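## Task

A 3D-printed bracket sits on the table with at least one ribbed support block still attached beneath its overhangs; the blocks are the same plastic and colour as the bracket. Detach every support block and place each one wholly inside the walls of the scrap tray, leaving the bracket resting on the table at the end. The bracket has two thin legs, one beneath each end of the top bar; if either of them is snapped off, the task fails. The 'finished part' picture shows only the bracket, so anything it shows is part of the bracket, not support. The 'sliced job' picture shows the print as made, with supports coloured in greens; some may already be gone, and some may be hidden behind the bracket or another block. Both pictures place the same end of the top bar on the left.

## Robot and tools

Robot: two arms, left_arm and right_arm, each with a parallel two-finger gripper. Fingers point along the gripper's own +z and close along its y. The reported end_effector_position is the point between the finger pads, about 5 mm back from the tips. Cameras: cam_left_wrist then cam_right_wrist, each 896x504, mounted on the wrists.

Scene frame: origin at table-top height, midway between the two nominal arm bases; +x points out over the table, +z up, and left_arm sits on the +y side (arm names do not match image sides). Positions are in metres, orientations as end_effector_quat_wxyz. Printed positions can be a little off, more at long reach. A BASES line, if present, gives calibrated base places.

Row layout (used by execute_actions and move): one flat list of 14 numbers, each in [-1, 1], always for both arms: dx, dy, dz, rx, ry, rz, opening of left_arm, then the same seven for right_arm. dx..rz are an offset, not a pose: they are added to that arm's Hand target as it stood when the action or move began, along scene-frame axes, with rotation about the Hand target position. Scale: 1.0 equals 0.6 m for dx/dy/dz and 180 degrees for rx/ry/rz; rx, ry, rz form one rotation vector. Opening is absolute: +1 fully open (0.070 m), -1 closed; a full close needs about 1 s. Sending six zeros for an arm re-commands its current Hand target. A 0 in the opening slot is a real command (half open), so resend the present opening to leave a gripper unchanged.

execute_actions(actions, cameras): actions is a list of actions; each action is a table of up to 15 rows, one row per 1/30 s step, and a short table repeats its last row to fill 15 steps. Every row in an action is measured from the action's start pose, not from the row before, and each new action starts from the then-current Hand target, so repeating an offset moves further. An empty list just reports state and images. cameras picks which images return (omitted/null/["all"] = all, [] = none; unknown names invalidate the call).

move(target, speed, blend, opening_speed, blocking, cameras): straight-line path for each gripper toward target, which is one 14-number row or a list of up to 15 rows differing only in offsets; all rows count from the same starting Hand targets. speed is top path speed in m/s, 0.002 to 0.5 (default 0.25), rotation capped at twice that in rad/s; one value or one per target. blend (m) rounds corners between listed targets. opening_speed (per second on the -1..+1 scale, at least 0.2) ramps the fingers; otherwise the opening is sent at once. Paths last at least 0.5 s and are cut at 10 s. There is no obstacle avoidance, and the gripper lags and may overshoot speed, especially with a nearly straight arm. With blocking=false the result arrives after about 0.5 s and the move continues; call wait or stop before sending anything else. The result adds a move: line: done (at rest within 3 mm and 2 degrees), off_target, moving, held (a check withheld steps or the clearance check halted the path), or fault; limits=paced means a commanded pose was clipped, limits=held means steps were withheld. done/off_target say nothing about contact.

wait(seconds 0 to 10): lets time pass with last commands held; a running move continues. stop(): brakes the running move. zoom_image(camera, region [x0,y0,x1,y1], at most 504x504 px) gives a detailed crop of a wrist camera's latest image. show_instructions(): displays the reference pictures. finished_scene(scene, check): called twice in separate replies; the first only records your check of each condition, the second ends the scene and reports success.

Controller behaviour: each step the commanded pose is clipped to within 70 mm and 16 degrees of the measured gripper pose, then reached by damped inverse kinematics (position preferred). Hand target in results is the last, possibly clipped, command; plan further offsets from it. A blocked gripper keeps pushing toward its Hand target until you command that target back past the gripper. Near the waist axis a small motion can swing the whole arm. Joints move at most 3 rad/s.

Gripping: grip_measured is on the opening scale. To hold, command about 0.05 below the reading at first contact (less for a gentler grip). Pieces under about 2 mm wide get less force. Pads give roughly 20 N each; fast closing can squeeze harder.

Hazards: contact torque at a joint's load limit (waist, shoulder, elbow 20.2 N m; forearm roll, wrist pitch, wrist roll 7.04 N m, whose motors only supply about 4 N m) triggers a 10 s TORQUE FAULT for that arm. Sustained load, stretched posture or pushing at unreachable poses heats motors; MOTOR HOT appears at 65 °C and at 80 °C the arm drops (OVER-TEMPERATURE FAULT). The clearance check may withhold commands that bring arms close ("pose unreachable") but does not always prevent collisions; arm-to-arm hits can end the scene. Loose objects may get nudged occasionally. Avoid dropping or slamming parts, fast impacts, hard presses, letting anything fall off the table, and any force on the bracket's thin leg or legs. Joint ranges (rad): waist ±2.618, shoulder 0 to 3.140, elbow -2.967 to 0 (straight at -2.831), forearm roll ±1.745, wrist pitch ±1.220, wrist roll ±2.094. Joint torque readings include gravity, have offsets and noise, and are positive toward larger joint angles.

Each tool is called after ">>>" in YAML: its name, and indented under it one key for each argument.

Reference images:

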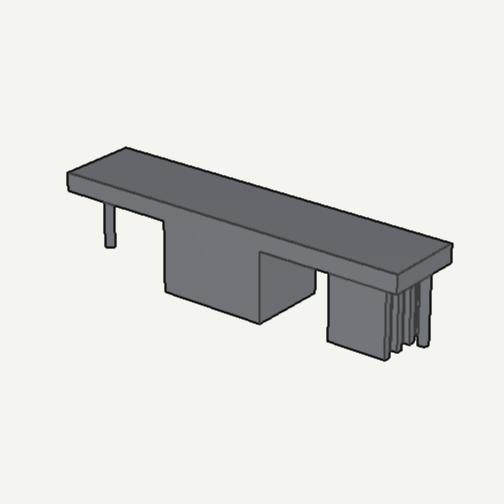

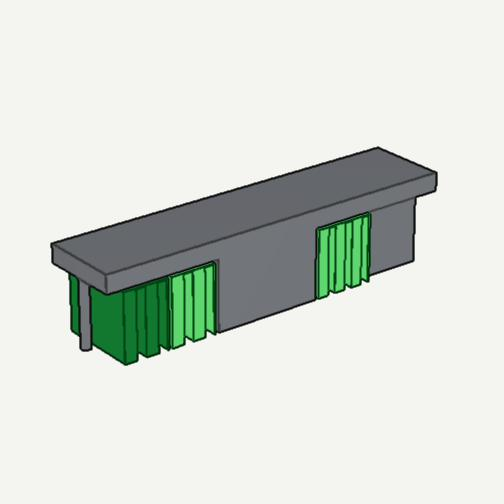

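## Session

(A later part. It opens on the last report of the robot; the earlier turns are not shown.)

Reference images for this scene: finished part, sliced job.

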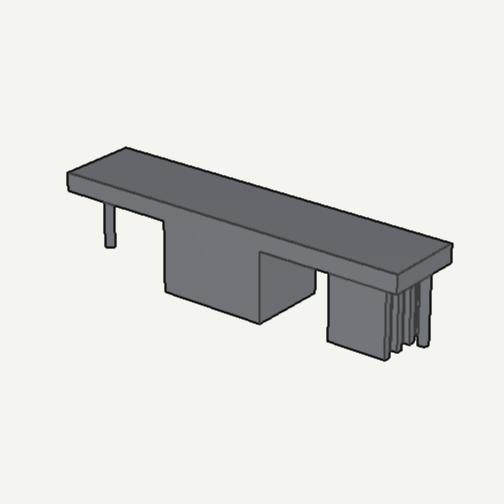

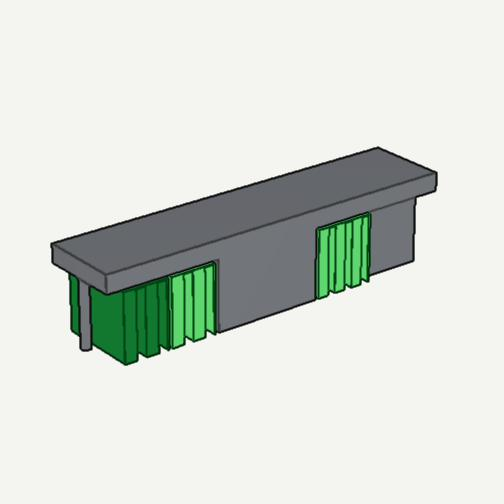

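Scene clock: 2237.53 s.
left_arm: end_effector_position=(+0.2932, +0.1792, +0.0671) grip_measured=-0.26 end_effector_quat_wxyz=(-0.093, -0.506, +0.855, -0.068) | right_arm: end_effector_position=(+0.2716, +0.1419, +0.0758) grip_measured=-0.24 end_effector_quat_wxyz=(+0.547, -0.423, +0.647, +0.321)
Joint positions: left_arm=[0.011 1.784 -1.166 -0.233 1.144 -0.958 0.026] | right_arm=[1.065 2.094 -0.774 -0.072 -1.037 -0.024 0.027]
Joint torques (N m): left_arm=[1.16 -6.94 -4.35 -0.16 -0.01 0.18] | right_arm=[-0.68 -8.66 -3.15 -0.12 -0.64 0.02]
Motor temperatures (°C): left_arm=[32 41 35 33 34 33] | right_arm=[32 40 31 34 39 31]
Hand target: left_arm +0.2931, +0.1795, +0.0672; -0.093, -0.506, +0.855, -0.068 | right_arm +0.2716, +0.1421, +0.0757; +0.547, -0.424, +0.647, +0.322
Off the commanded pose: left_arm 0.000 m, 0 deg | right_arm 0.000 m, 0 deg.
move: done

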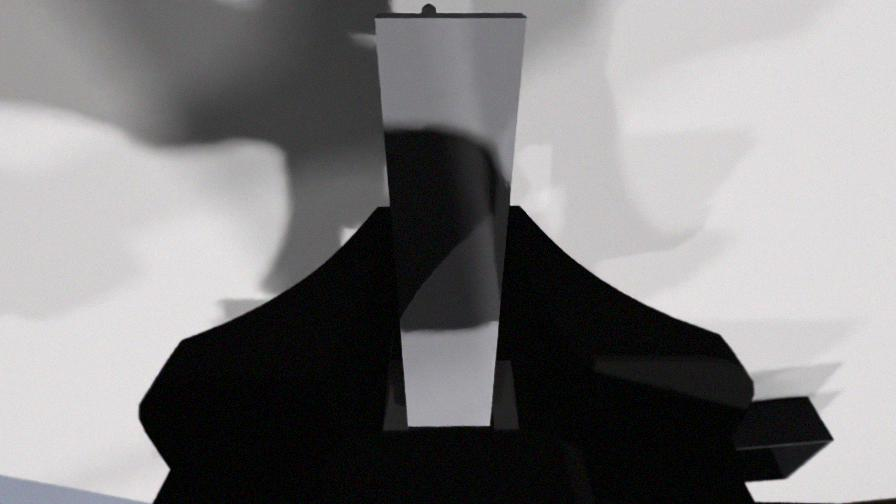

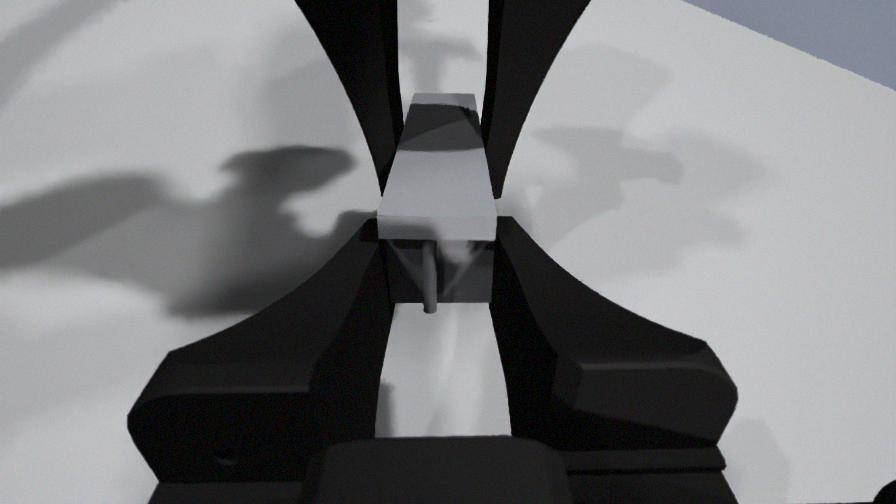

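>>> move:
  target: [0.00055,0.00234,0.01143,0,0,0,-0.35,0,0,0,0,0,0,-0.35]
  speed: 0.04

>>> zoom_image:
  camera: "cam_right_wrist"
  region: [300, 60, 600, 300]

Scene clock: 2254.63 s.
left_arm: end_effector_position=(+0.2931, +0.1809, +0.0740) grip_measured=-0.26 end_effector_quat_wxyz=(-0.093, -0.506, +0.855, -0.068) | right_arm: end_effector_position=(+0.2716, +0.1419, +0.0758) grip_measured=-0.24 end_effector_quat_wxyz=(+0.547, -0.423, +0.647, +0.321)
Joint positions: left_arm=[0.016 1.774 -1.182 -0.23 1.171 -0.96 0.026] | right_arm=[1.065 2.094 -0.774 -0.072 -1.037 -0.024 0.027]
Joint torques (N m): left_arm=[1.01 -7.59 -5.38 -0.18 -0.15 0.04] | right_arm=[0.65 -9.63 -3.2 0.16 -0.67 0.12]
Motor temperatures (°C): left_arm=[32 41 35 33 34 33] | right_arm=[32 41 32 34 39 31]
Hand target: left_arm +0.2934, +0.1810, +0.0741; -0.093, -0.506, +0.855, -0.068 | right_arm +0.2716, +0.1421, +0.0757; +0.547, -0.424, +0.647, +0.322
Off the commanded pose: left_arm 0.000 m, 0 deg | right_arm 0.000 m, 0 deg.
move: done

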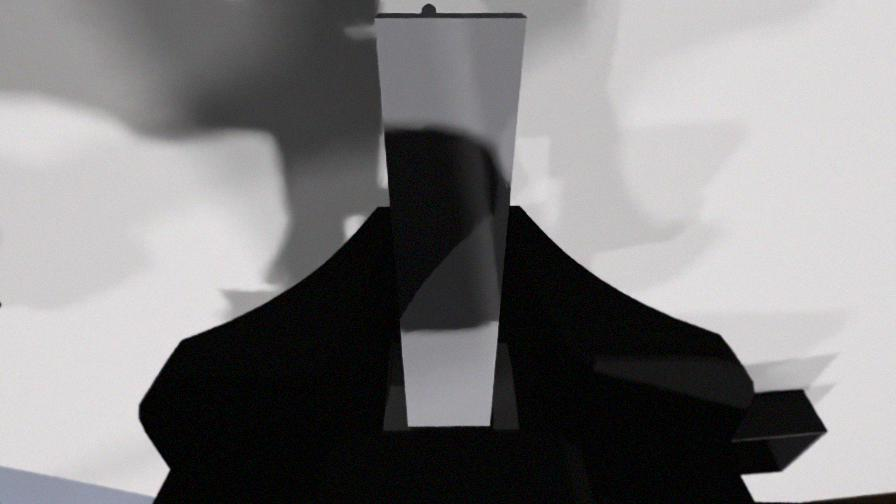

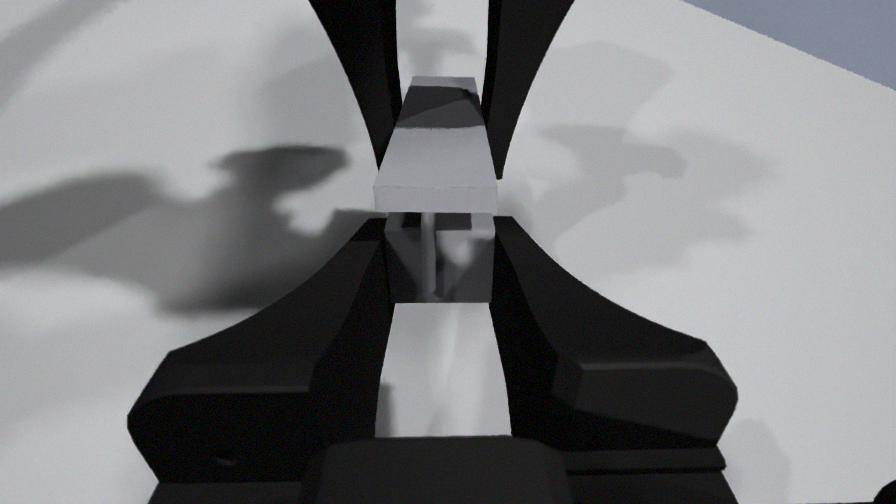

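Scaled by 1.680 from the camera's 896x504 image, which has a finer 1280x720 frame.

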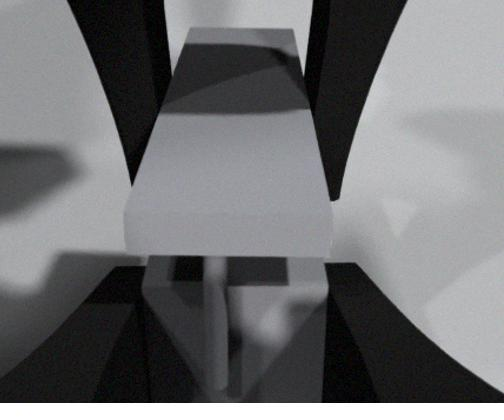

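>>> zoom_image:
  camera: "cam_right_wrist"
  region: [370, 170, 510, 320]

Scaled by 3.360 from the camera's 896x504 image, which has a finer 1280x720 frame.

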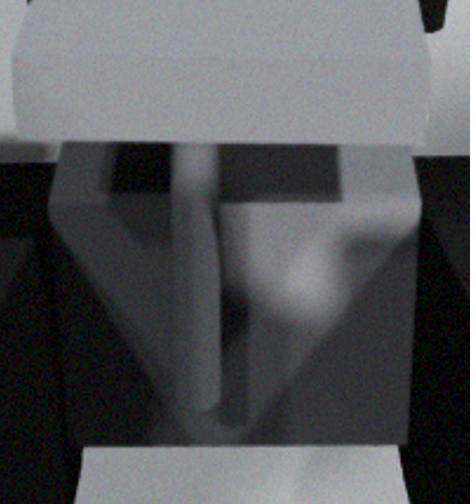

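>>> move:
  target: [0.00029,0.00183,0.01155,0,0,0,-0.35,0,0,0,0,0,0,-0.35]
  speed: 0.04

>>> zoom_image:
  camera: "cam_right_wrist"
  region: [370, 170, 510, 320]

>>> zoom_image:
  camera: "cam_right_wrist"
  region: [370, 50, 510, 200]

Scene clock: 2284.23 s.
left_arm: end_effector_position=(+0.2933, +0.1819, +0.0808) grip_measured=-0.26 end_effector_quat_wxyz=(-0.094, -0.506, +0.855, -0.068) | right_arm: end_effector_position=(+0.2716, +0.1419, +0.0758) grip_measured=-0.24 end_effector_quat_wxyz=(+0.547, -0.423, +0.647, +0.321)
Joint positions: left_arm=[0.019 1.765 -1.199 -0.227 1.197 -0.963 0.026] | right_arm=[1.065 2.094 -0.774 -0.072 -1.037 -0.024 0.027]
Joint torques (N m): left_arm=[0.58 -7.84 -5.29 -0.58 0.11 0.06] | right_arm=[0.66 -9.26 -3.15 0.13 -0.69 0.12]
Motor temperatures (°C): left_arm=[31 40 35 34 34 33] | right_arm=[32 41 32 34 39 31]
Hand target: left_arm +0.2935, +0.1822, +0.0810; -0.093, -0.506, +0.855, -0.068 | right_arm +0.2716, +0.1421, +0.0757; +0.547, -0.424, +0.647, +0.322
Off the commanded pose: left_arm 0.000 m, 0 deg | right_arm 0.000 m, 0 deg.
move: done

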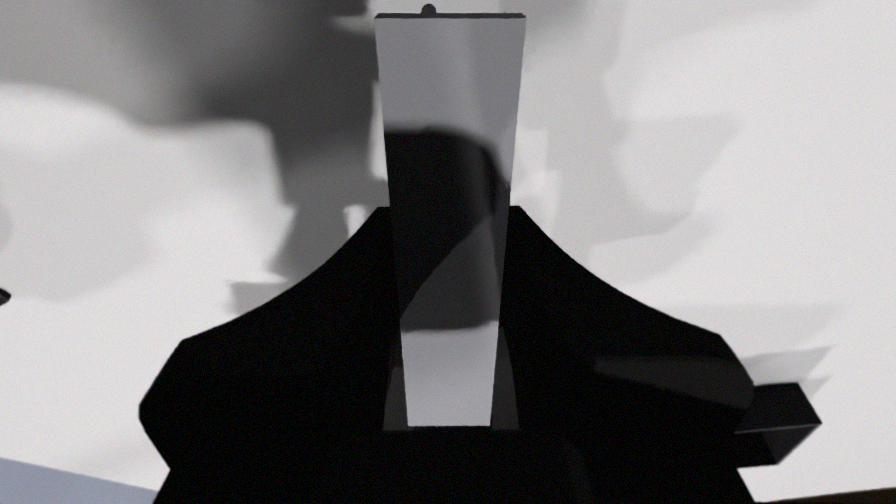

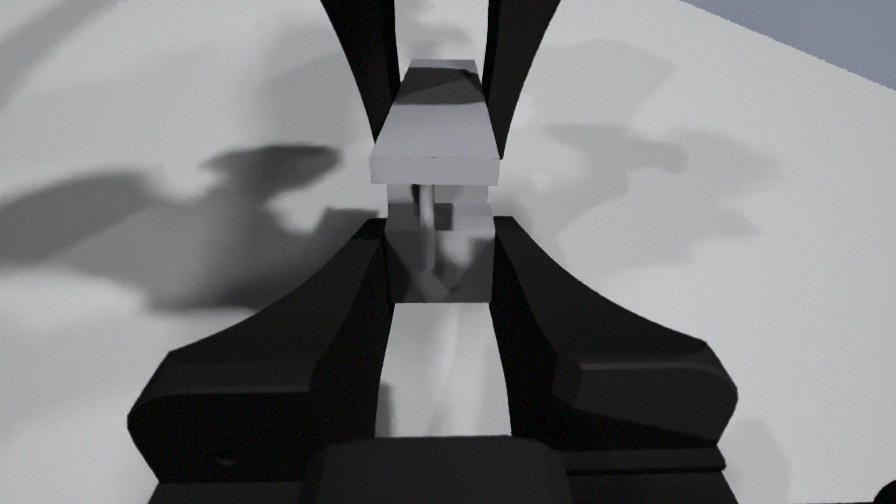

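Scaled by 3.360 from the camera's 896x504 image, which has a finer 1280x720 frame.

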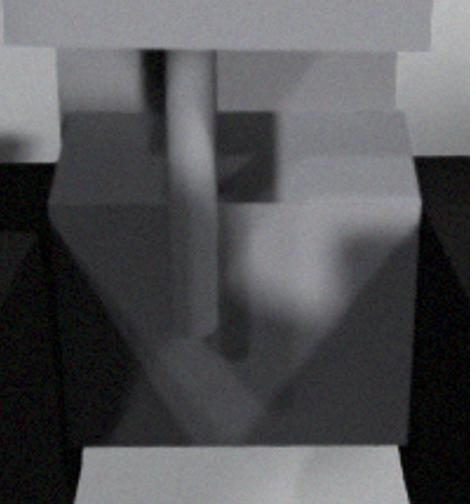

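Scaled by 3.360 from the camera's 896x504 image, which has a finer 1280x720 frame.

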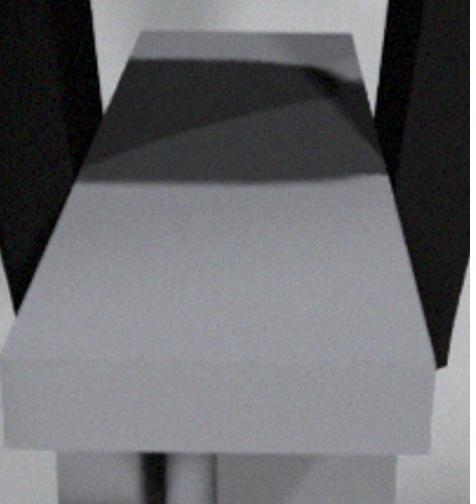

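>>> move:
  target: [0,0,0,0,0,0,-0.35,-0.0006,-0.0028,-0.01475,0,0,0,-0.35]
  speed: 0.04

>>> zoom_image:
  camera: "cam_right_wrist"
  region: [370, 170, 510, 320]

>>> zoom_image:
  camera: "cam_right_wrist"
  region: [360, 20, 510, 180]

Scene clock: 2308.93 s.
left_arm: end_effector_position=(+0.2932, +0.1820, +0.0808) grip_measured=-0.26 end_effector_quat_wxyz=(-0.094, -0.506, +0.854, -0.068) | right_arm: end_effector_position=(+0.2711, +0.1405, +0.0663) grip_measured=-0.24 end_effector_quat_wxyz=(+0.546, -0.424, +0.647, +0.322)
Joint positions: left_arm=[0.02 1.765 -1.199 -0.228 1.198 -0.963 0.026] | right_arm=[1.063 2.125 -0.769 -0.074 -1.073 -0.025 0.027]
Joint torques (N m): left_arm=[-0.62 -7.64 -4.74 -0.16 -0.16 0.15] | right_arm=[-0.91 -8.97 -1.5 -0.12 -0.91 -0.08]
Motor temperatures (°C): left_arm=[31 41 35 34 34 33] | right_arm=[32 40 32 34 39 31]
Hand target: left_arm +0.2935, +0.1822, +0.0810; -0.093, -0.506, +0.855, -0.068 | right_arm +0.2712, +0.1404, +0.0668; +0.547, -0.424, +0.647, +0.322
Off the commanded pose: left_arm 0.000 m, 0 deg | right_arm 0.001 m, 0 deg.
move: done

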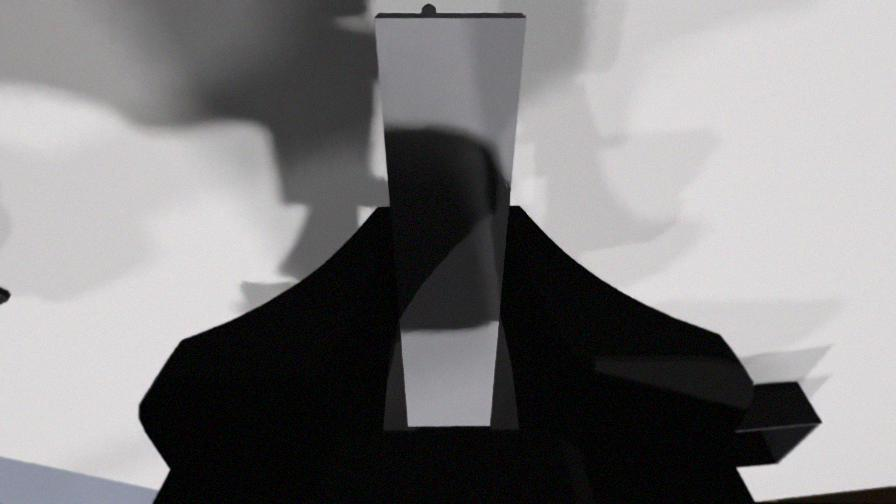

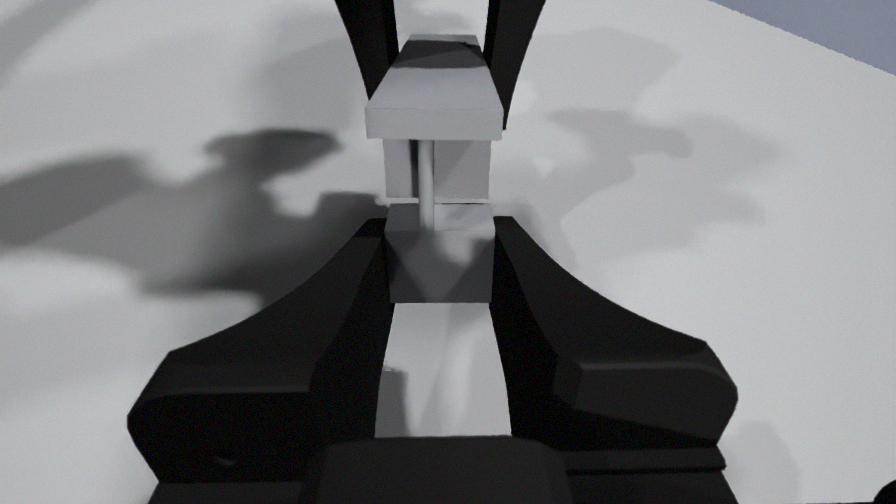

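Scaled by 3.360 from the camera's 896x504 image, which has a finer 1280x720 frame.

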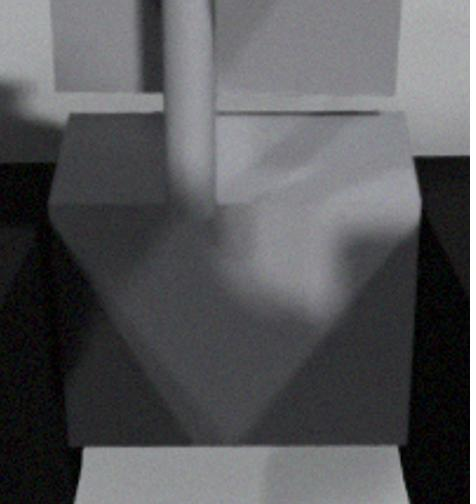

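Scaled by 3.150 from the camera's 896x504 image, which has a finer 1280x720 frame.

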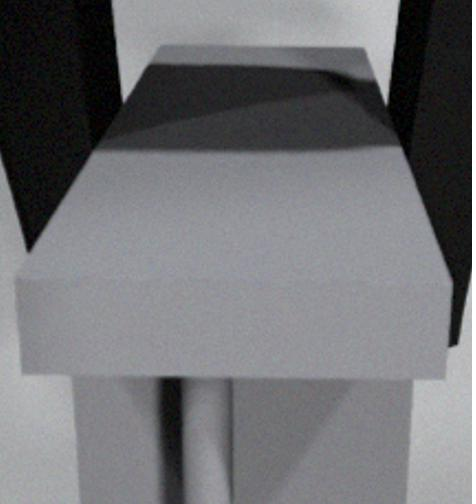

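>>> move:
  target: [0,0,0,0,0,0,-0.35,-0.0006,-0.0028,-0.01475,0,0,0,-0.35]
  speed: 0.05

>>> zoom_image:
  camera: "cam_right_wrist"
  region: [340, 0, 540, 320]

Scene clock: 2315.93 s.
left_arm: end_effector_position=(+0.2932, +0.1822, +0.0808) grip_measured=-0.26 end_effector_quat_wxyz=(-0.094, -0.506, +0.855, -0.068) | right_arm: end_effector_position=(+0.2707, +0.1389, +0.0582) grip_measured=-0.24 end_effector_quat_wxyz=(+0.547, -0.423, +0.646, +0.322)
Joint positions: left_arm=[0.02 1.765 -1.199 -0.227 1.198 -0.963 0.026] | right_arm=[1.061 2.155 -0.764 -0.075 -1.109 -0.027 0.027]
Joint torques (N m): left_arm=[-0.63 -5.48 -5.72 -0.16 -0.17 0.03] | right_arm=[-0.75 -7.97 -1.56 -0.16 -0.78 -0.07]
Motor temperatures (°C): left_arm=[31 41 35 34 34 33] | right_arm=[32 40 32 34 40 31]
Hand target: left_arm +0.2935, +0.1822, +0.0810; -0.093, -0.506, +0.855, -0.068 | right_arm +0.2708, +0.1387, +0.0579; +0.547, -0.424, +0.647, +0.322
Off the commanded pose: left_arm 0.000 m, 0 deg | right_arm 0.000 m, 0 deg.
move: done

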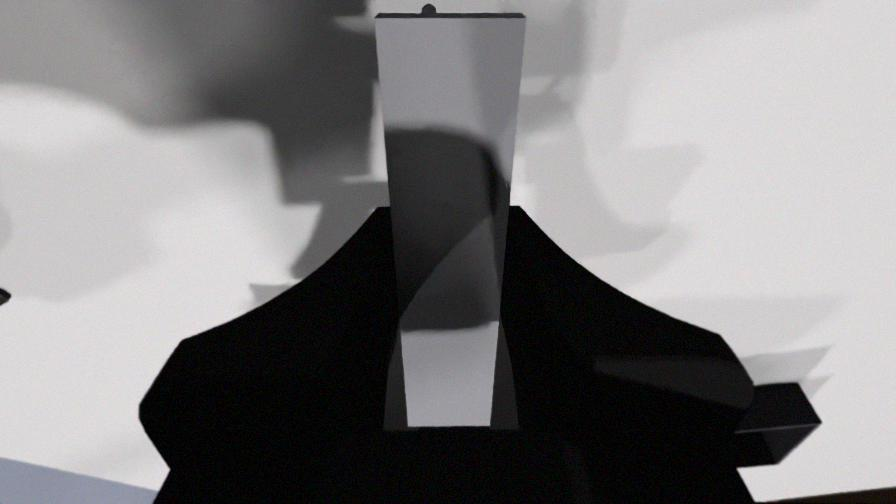

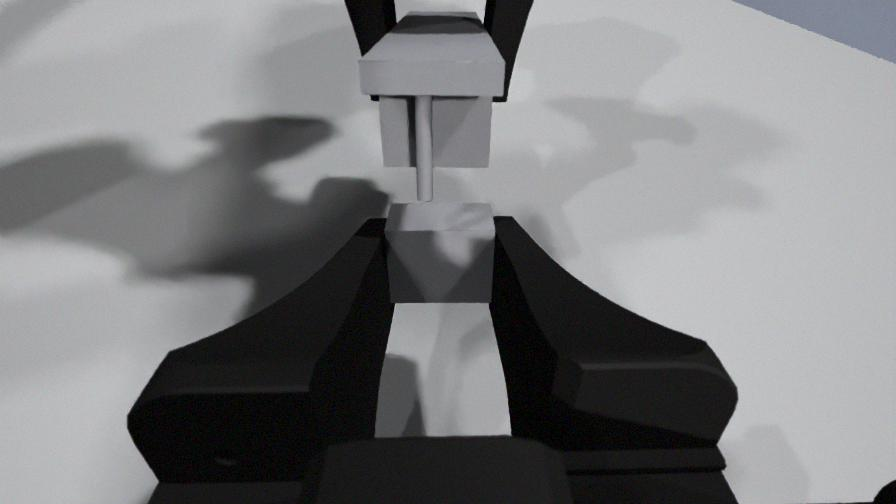

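Scaled by 1.575 from the camera's 896x504 image, which has a finer 1280x720 frame.

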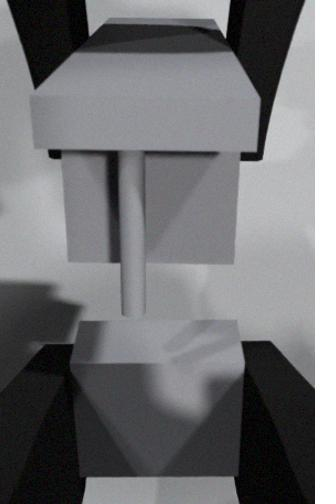

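>>> move:
  target: [0,0,0,0,0,0,-0.35,-0.0203,-0.0411,0.0092,0,0,0,-0.35]
  speed: 0.06

Scene clock: 2331.80 s.
left_arm: end_effector_position=(+0.2932, +0.1822, +0.0808) grip_measured=-0.26 end_effector_quat_wxyz=(-0.094, -0.506, +0.855, -0.068) | right_arm: end_effector_position=(+0.2583, +0.1138, +0.0633) grip_measured=-0.24 end_effector_quat_wxyz=(+0.546, -0.423, +0.647, +0.322)
Joint positions: left_arm=[0.02 1.765 -1.199 -0.227 1.198 -0.963 0.026] | right_arm=[1.054 2.097 -0.642 -0.08 -1.171 -0.03 0.027]
Joint torques (N m): left_arm=[-0.61 -5.5 -5.65 -0.16 -0.16 0.03] | right_arm=[-0.77 -8.44 -2.64 -0.14 -0.68 -0.08]
Motor temperatures (°C): left_arm=[31 41 35 34 34 33] | right_arm=[32 40 32 34 39 31]
Hand target: left_arm +0.2935, +0.1822, +0.0810; -0.093, -0.506, +0.855, -0.068 | right_arm +0.2585, +0.1142, +0.0634; +0.547, -0.423, +0.647, +0.322
Off the commanded pose: left_arm 0.000 m, 0 deg | right_arm 0.000 m, 0 deg.
move: done

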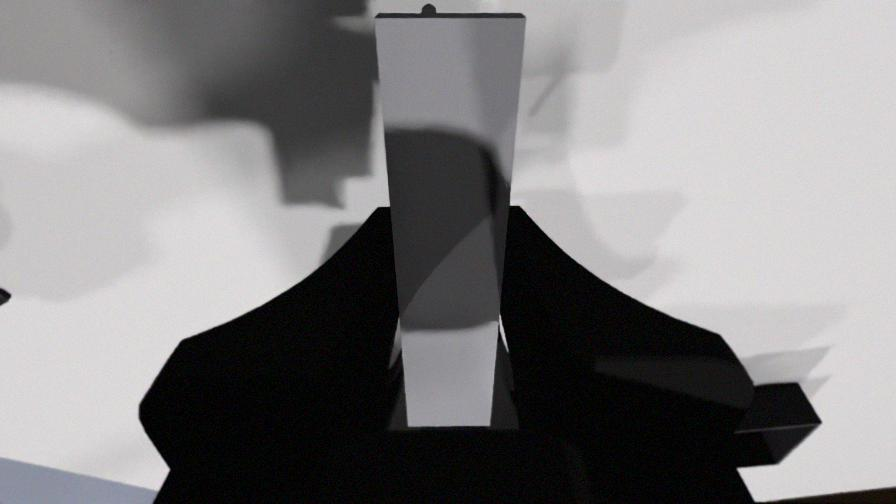

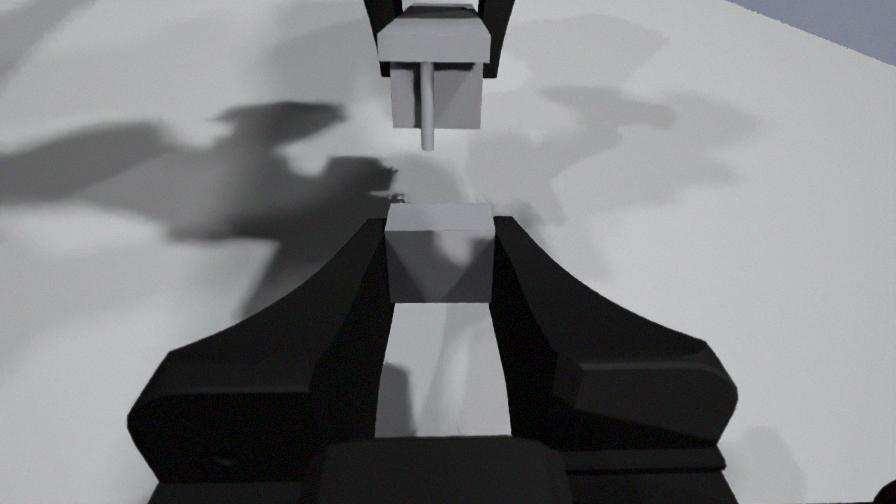

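>>> move:
  target:
    - [0,0,0,0,0,0,-0.35,-0.0308,-0.0520,0.0560,-0.0244,0.0330,-0.0179,-0.35]
    - [0,0,0,0,0,0,-0.35,0.0808,-0.2937,0.1093,-0.0183,0.0359,-0.1289,-0.35]
    - [0,0,0,0,0,0,-0.35,-0.0058,-0.3737,0.1477,-0.12674,0.11504,-0.13201,-0.35]
    - [0,0,0,0,0,0,-0.35,0.1158,-0.5237,0.3177,-0.17069,0.21317,-0.2364,-0.35]
    - [0,0,0,0,0,0,-0.35,0.1525,-0.5915,0.0777,-0.39303,0.10665,0.00146,-0.35]
    - [0,0,0,0,0,0,-0.35,0.1525,-0.5915,-0.0057,-0.40604,0.16418,0.04021,-0.35]
  speed: 0.22
  blend: 0.02

Scene clock: 2403.47 s.
left_arm: end_effector_position=(+0.2932, +0.1822, +0.0808) grip_measured=-0.26 end_effector_quat_wxyz=(-0.094, -0.506, +0.855, -0.068) | right_arm: end_effector_position=(+0.3506, -0.2464, +0.0630) grip_measured=-0.24 end_effector_quat_wxyz=(-0.002, -0.604, +0.797, -0.008)
Joint positions: left_arm=[0.02 1.765 -1.199 -0.227 1.198 -0.963 0.026] | right_arm=[0.179 1.757 -1.136 -0.019 1.032 -1.125 0.027]
Joint torques (N m): left_arm=[-0.6 -5.51 -5.47 -0.19 -0.14 0.04] | right_arm=[0.65 -8.22 -3.95 -0.11 0 0.14]
Motor temperatures (°C): left_arm=[31 40 36 33 33 33] | right_arm=[32 38 32 34 39 31]
Hand target: left_arm +0.2935, +0.1822, +0.0810; -0.093, -0.506, +0.855, -0.068 | right_arm +0.3507, -0.2465, +0.0638; -0.001, -0.604, +0.797, -0.009
Off the commanded pose: left_arm 0.000 m, 0 deg | right_arm 0.007 m, 1 deg.
move: off_target (right_arm)

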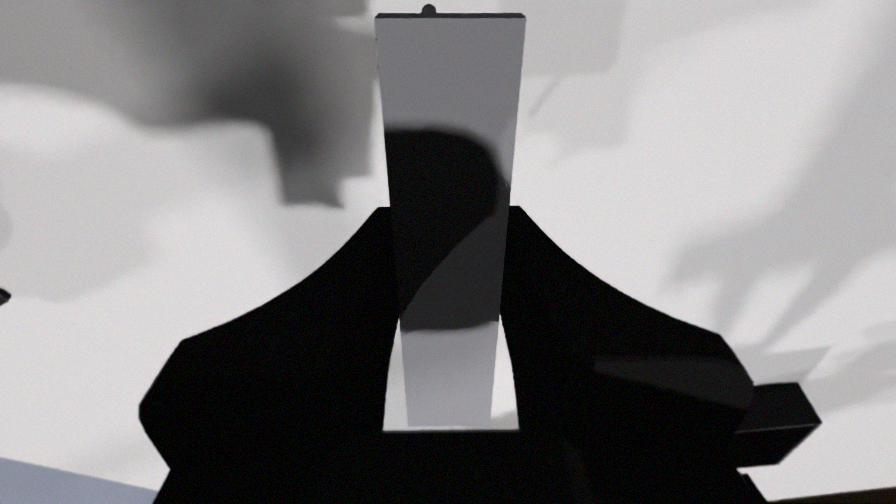

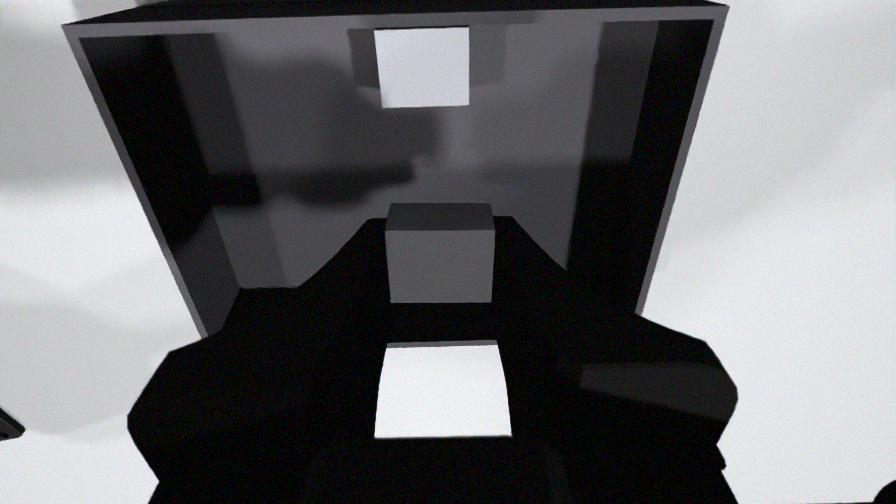

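>>> move:
  target: [0,0,0,0,0,0,-0.35,-0.0012,0.0097,-0.0063,0,0,0,-0.35]
  speed: 0.08
  cameras: ["cam_right_wrist"]

Scene clock: 2419.07 s.
left_arm: end_effector_position=(+0.2932, +0.1822, +0.0808) grip_measured=-0.26 end_effector_quat_wxyz=(-0.094, -0.506, +0.855, -0.068) | right_arm: end_effector_position=(+0.3500, -0.2404, +0.0603) grip_measured=-0.24 end_effector_quat_wxyz=(+0.000, -0.604, +0.797, -0.009)
Joint positions: left_arm=[0.02 1.765 -1.199 -0.227 1.198 -0.963 0.026] | right_arm=[0.198 1.76 -1.128 -0.019 1.019 -1.106 0.027]
Joint torques (N m): left_arm=[-0.58 -5.53 -5.34 -0.21 -0.13 0.05] | right_arm=[0.39 -6.55 -2.78 -0.11 -0.11 0.08]
Motor temperatures (°C): left_arm=[31 40 36 33 33 33] | right_arm=[32 39 32 34 38 31]
Hand target: left_arm +0.2935, +0.1822, +0.0810; -0.093, -0.506, +0.855, -0.068 | right_arm +0.3500, -0.2405, +0.0600; -0.001, -0.604, +0.797, -0.009
Off the commanded pose: left_arm 0.000 m, 0 deg | right_arm 0.000 m, 0 deg.
move: done
Images, in order (width x height): cam_right_wrist 896x504.

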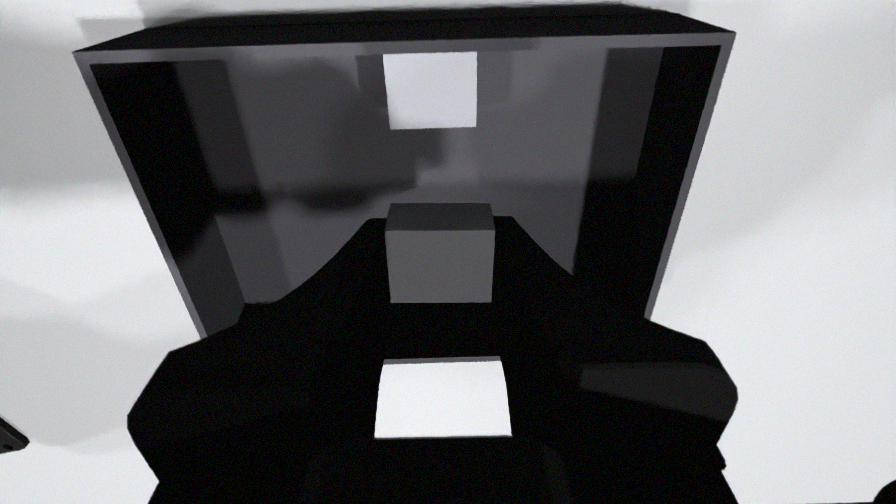

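>>> move:
  target:
    - [0,0,0,0,0,0,-0.35,0,0,-0.07,0,0,0,-0.35]
    - [0,0,0,0,0,0,-0.35,0,0,-0.0783,0,0,0,-0.35]
  speed: [0.1,0.02]
  cameras: ["cam_right_wrist"]

Scene clock: 2430.37 s.
left_arm: end_effector_position=(+0.2932, +0.1822, +0.0808) grip_measured=-0.26 end_effector_quat_wxyz=(-0.094, -0.506, +0.855, -0.068) | right_arm: end_effector_position=(+0.3501, -0.2400, +0.0129) grip_measured=-0.24 end_effector_quat_wxyz=(+0.000, -0.604, +0.797, -0.009)
Joint positions: left_arm=[0.02 1.765 -1.199 -0.227 1.198 -0.963 0.026] | right_arm=[0.199 1.848 -1.038 -0.021 0.84 -1.102 0.027]
Joint torques (N m): left_arm=[-0.57 -5.54 -5.22 -0.23 -0.12 0.05] | right_arm=[0.75 -6.95 -2.21 -0.14 -0.05 0.13]
Motor temperatures (°C): left_arm=[31 40 36 33 33 33] | right_arm=[32 39 32 34 37 31]
Hand target: left_arm +0.2935, +0.1822, +0.0810; -0.093, -0.506, +0.855, -0.068 | right_arm +0.3500, -0.2399, +0.0128; +0.000, -0.605, +0.797, -0.009
Off the commanded pose: left_arm 0.000 m, 0 deg | right_arm 0.001 m, 0 deg.
move: done
Images, in order (width x height): cam_right_wrist 896x504.

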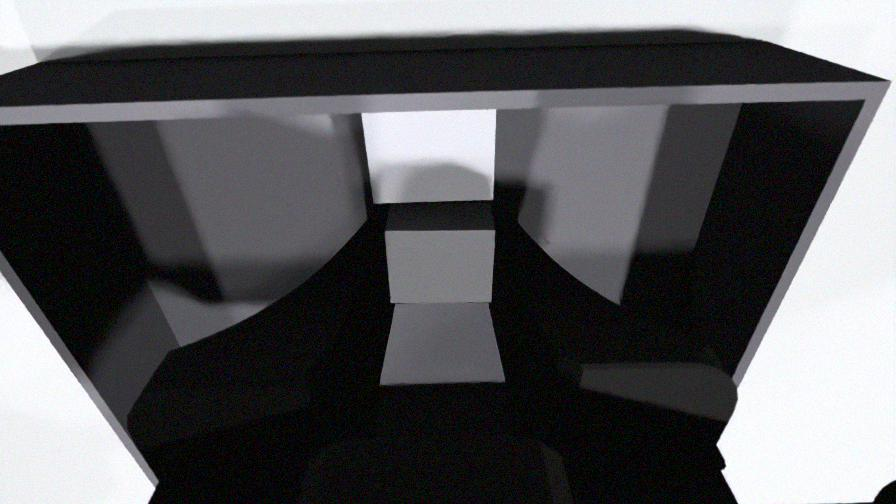

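>>> move:
  target: [0,0,0,0,0,0,-0.35,0,0,-0.0013,0,0,0,-0.35]
  speed: 0.01
  cameras: ["cam_right_wrist"]

Scene clock: 2438.60 s.
left_arm: end_effector_position=(+0.2932, +0.1822, +0.0808) grip_measured=-0.26 end_effector_quat_wxyz=(-0.094, -0.506, +0.855, -0.068) | right_arm: end_effector_position=(+0.3502, -0.2399, +0.0127) grip_measured=-0.24 end_effector_quat_wxyz=(+0.000, -0.604, +0.797, -0.009)
Joint positions: left_arm=[0.02 1.765 -1.199 -0.227 1.198 -0.963 0.026] | right_arm=[0.199 1.848 -1.037 -0.021 0.838 -1.102 0.027]
Joint torques (N m): left_arm=[-0.56 -5.56 -5.13 -0.24 -0.11 0.05] | right_arm=[0.66 -6.4 -1.99 -0.14 -0.15 0.13]
Motor temperatures (°C): left_arm=[31 40 36 33 33 33] | right_arm=[32 39 32 34 37 31]
Hand target: left_arm +0.2935, +0.1822, +0.0810; -0.093, -0.506, +0.855, -0.068 | right_arm +0.3500, -0.2399, +0.0120; +0.000, -0.605, +0.797, -0.009
Off the commanded pose: left_arm 0.000 m, 0 deg | right_arm 0.001 m, 0 deg.
move: done
Images, in order (width x height): cam_right_wrist 896x504.

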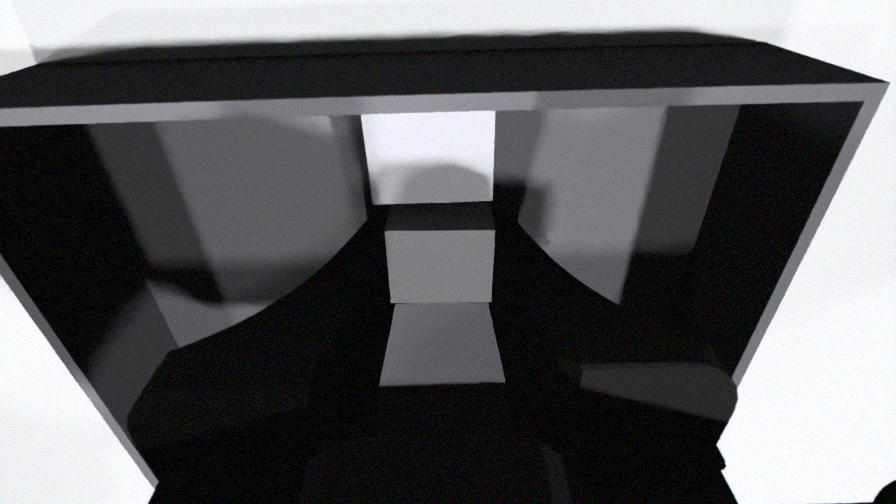

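>>> move:
  target: [0,0,0,0,0,0,-0.35,0,0,-0.0012,0,0,0,-0.35]
  speed: 0.01
  cameras: ["cam_right_wrist"]

Scene clock: 2442.40 s.
left_arm: end_effector_position=(+0.2932, +0.1822, +0.0808) grip_measured=-0.26 end_effector_quat_wxyz=(-0.094, -0.506, +0.855, -0.068) | right_arm: end_effector_position=(+0.3500, -0.2399, +0.0114) grip_measured=-0.24 end_effector_quat_wxyz=(+0.000, -0.604, +0.797, -0.009)
Joint positions: left_arm=[0.02 1.765 -1.199 -0.227 1.198 -0.963 0.026] | right_arm=[0.199 1.852 -1.037 -0.021 0.836 -1.102 0.027]
Joint torques (N m): left_arm=[-0.54 -5.57 -5.07 -0.25 -0.1 0.06] | right_arm=[0.68 -6.55 -2.16 -0.14 -0.16 0.13]
Motor temperatures (°C): left_arm=[31 40 36 33 33 33] | right_arm=[32 39 32 34 37 31]
Hand target: left_arm +0.2935, +0.1822, +0.0810; -0.093, -0.506, +0.855, -0.068 | right_arm +0.3500, -0.2399, +0.0113; +0.000, -0.605, +0.797, -0.009
Off the commanded pose: left_arm 0.000 m, 0 deg | right_arm 0.000 m, 0 deg.
move: done
Images, in order (width x height): cam_right_wrist 896x504.

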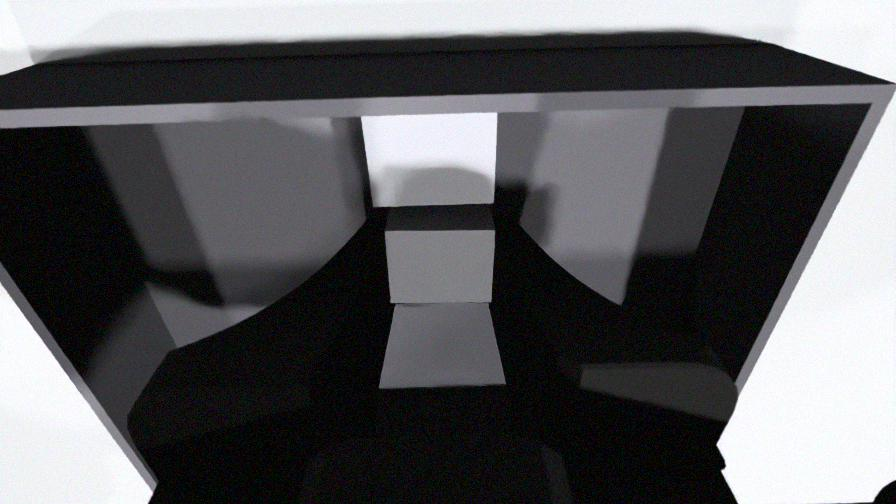

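>>> move:
  target: [0,0,0,0,0,0,-0.35,0,0,-0.0012,0,0,0,-0.35]
  speed: 0.01
  cameras: ["cam_right_wrist"]

Scene clock: 2445.60 s.
left_arm: end_effector_position=(+0.2932, +0.1822, +0.0808) grip_measured=-0.26 end_effector_quat_wxyz=(-0.094, -0.506, +0.855, -0.068) | right_arm: end_effector_position=(+0.3503, -0.2399, +0.0112) grip_measured=-0.24 end_effector_quat_wxyz=(+0.001, -0.604, +0.797, -0.009)
Joint positions: left_arm=[0.02 1.765 -1.199 -0.227 1.198 -0.963 0.026] | right_arm=[0.199 1.852 -1.036 -0.021 0.833 -1.102 0.027]
Joint torques (N m): left_arm=[-0.53 -5.55 -5 -0.26 -0.1 0.06] | right_arm=[0.65 -4.81 -1.49 -0.15 -0.33 0.14]
Motor temperatures (°C): left_arm=[31 40 36 33 33 33] | right_arm=[32 39 32 34 37 31]
Hand target: left_arm +0.2935, +0.1822, +0.0810; -0.093, -0.506, +0.855, -0.068 | right_arm +0.3500, -0.2399, +0.0105; +0.000, -0.605, +0.797, -0.009
Off the commanded pose: left_arm 0.000 m, 0 deg | right_arm 0.001 m, 0 deg.
move: done
Images, in order (width x height): cam_right_wrist 896x504.

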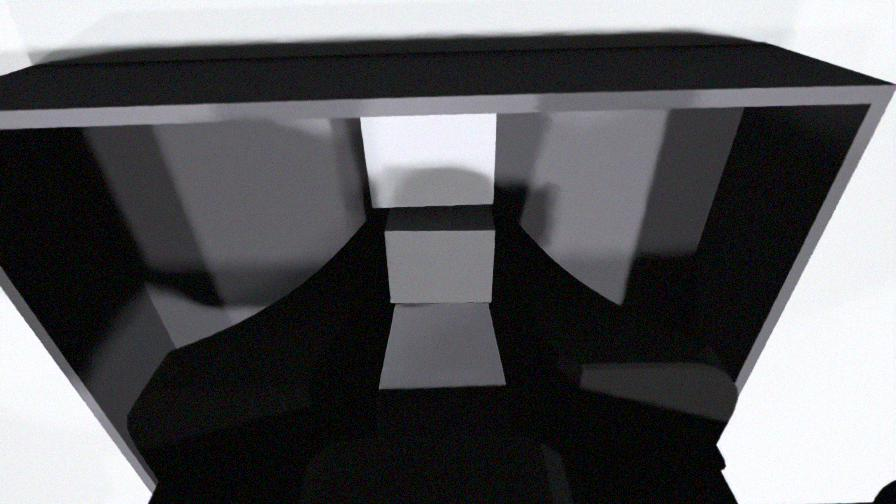

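>>> move:
  target: [0,0,0,0,0,0,-0.35,0,0,0,0,0,0,0.1]
  opening_speed: 0.3
  cameras: ["cam_right_wrist"]

Scene clock: 2451.40 s.
left_arm: end_effector_position=(+0.2932, +0.1822, +0.0808) grip_measured=-0.26 end_effector_quat_wxyz=(-0.094, -0.506, +0.855, -0.068) | right_arm: end_effector_position=(+0.3496, -0.2400, +0.0100) grip_measured=+0.10 end_effector_quat_wxyz=(-0.001, -0.604, +0.797, -0.008)
Joint positions: left_arm=[0.02 1.765 -1.199 -0.227 1.198 -0.963 0.026] | right_arm=[0.199 1.855 -1.035 -0.021 0.833 -1.102 0.038]
Joint torques (N m): left_arm=[-0.52 -5.57 -4.92 -0.27 -0.09 0.06] | right_arm=[0.62 -7.88 -2.51 0.14 0.01 0.09]
Motor temperatures (°C): left_arm=[31 40 36 33 33 33] | right_arm=[32 38 31 34 37 31]
Hand target: left_arm +0.2935, +0.1822, +0.0810; -0.093, -0.506, +0.855, -0.068 | right_arm +0.3500, -0.2399, +0.0105; +0.000, -0.605, +0.797, -0.009
Off the commanded pose: left_arm 0.000 m, 0 deg | right_arm 0.001 m, 0 deg.
move: done
Images, in order (width x height): cam_right_wrist 896x504.

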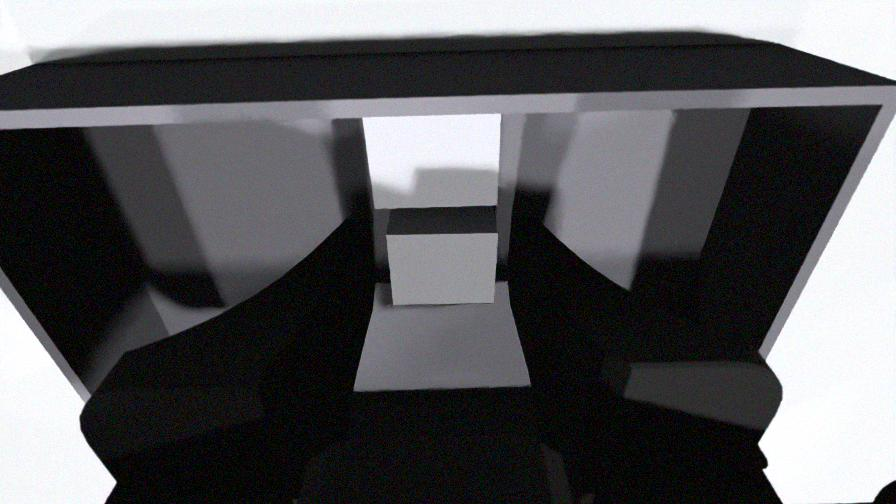

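>>> move:
  target:
    - [0,0,0,0,0,0,-0.35,0,0,0.0917,0,0,0,0.1]
    - [0,0,0,0,0,0,-0.35,0,0,0.1825,0.01659,-0.06212,0.00382,0.1]
    - [0,0,0,0,0,0,-0.35,-0.0583,0.0998,0.3158,0.13966,-0.11598,-0.27532,0.1]
    - [0,0,0,0,0,0,-0.35,-0.1583,0.2165,0.2358,0.23505,-0.14533,-0.1746,0.1]
    - [0,0,0,0,0,0,-0.35,-0.0717,0.2965,0.1975,0.35004,-0.2135,-0.15798,0.1]
    - [0,0,0,0,0,0,-0.35,-0.1618,0.577,0.146,0.4094,-0.16374,-0.03352,0.1]
  speed: [0.1,0.2,0.22,0.22,0.22,0.15]
  blend: [0.01,0.02,0.02,0.02,0.02,0]

>>> zoom_image:
  camera: "cam_right_wrist"
  region: [330, 80, 550, 300]

Scene clock: 2517.07 s.
left_arm: end_effector_position=(+0.2932, +0.1822, +0.0808) grip_measured=-0.26 end_effector_quat_wxyz=(-0.094, -0.506, +0.855, -0.068) | right_arm: end_effector_position=(+0.2483, +0.1107, +0.1009) grip_measured=+0.10 end_effector_quat_wxyz=(+0.544, -0.423, +0.644, +0.332)
Joint positions: left_arm=[0.02 1.765 -1.199 -0.227 1.198 -0.963 0.026] | right_arm=[1.068 1.938 -0.611 -0.088 -1.052 -0.003 0.039]
Joint torques (N m): left_arm=[-0.47 -5.61 -4.66 -0.31 -0.06 0.07] | right_arm=[-0.37 -8.13 -1.9 0.2 -0.82 -0.06]
Motor temperatures (°C): left_arm=[31 40 35 33 33 33] | right_arm=[32 40 32 34 37 31]
Hand target: left_arm +0.2935, +0.1822, +0.0810; -0.093, -0.506, +0.855, -0.068 | right_arm +0.2485, +0.1100, +0.1012; +0.544, -0.422, +0.645, +0.332
Off the commanded pose: left_arm 0.000 m, 0 deg | right_arm 0.007 m, 1 deg.
move: off_target (right_arm)

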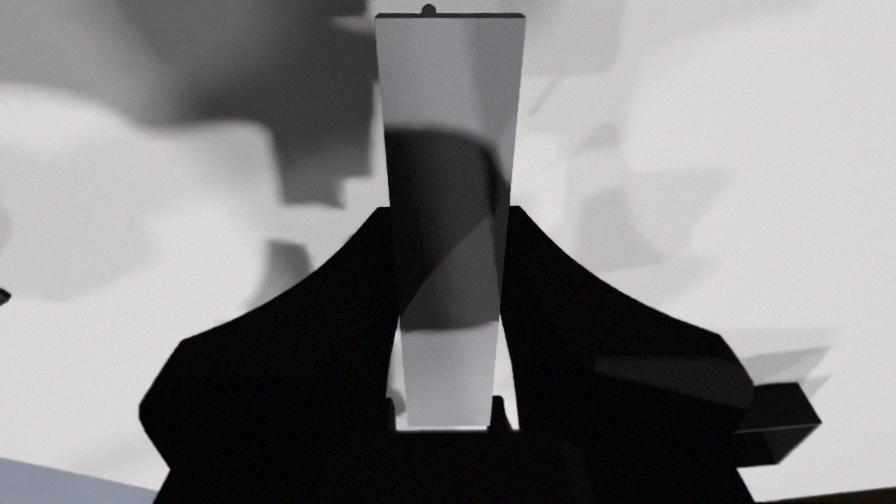

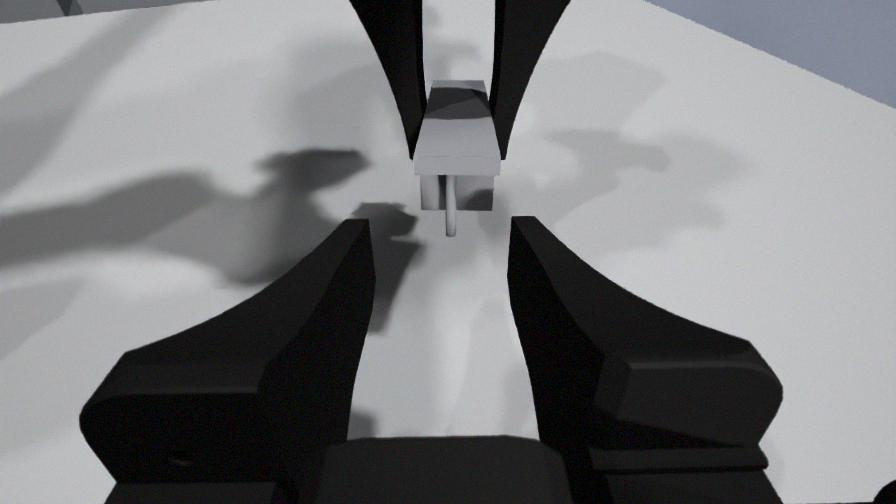

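Scaled by 2.291 from the camera's 896x504 image, which has a finer 1280x720 frame.

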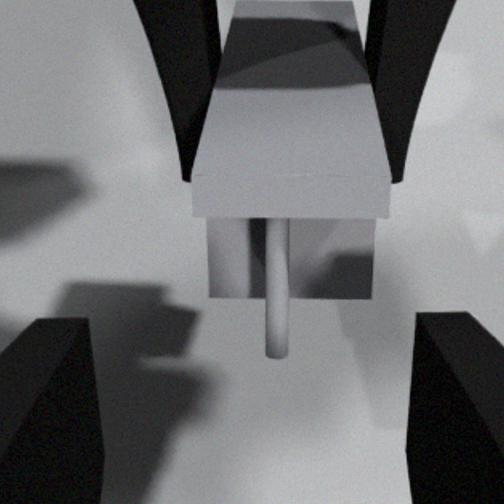

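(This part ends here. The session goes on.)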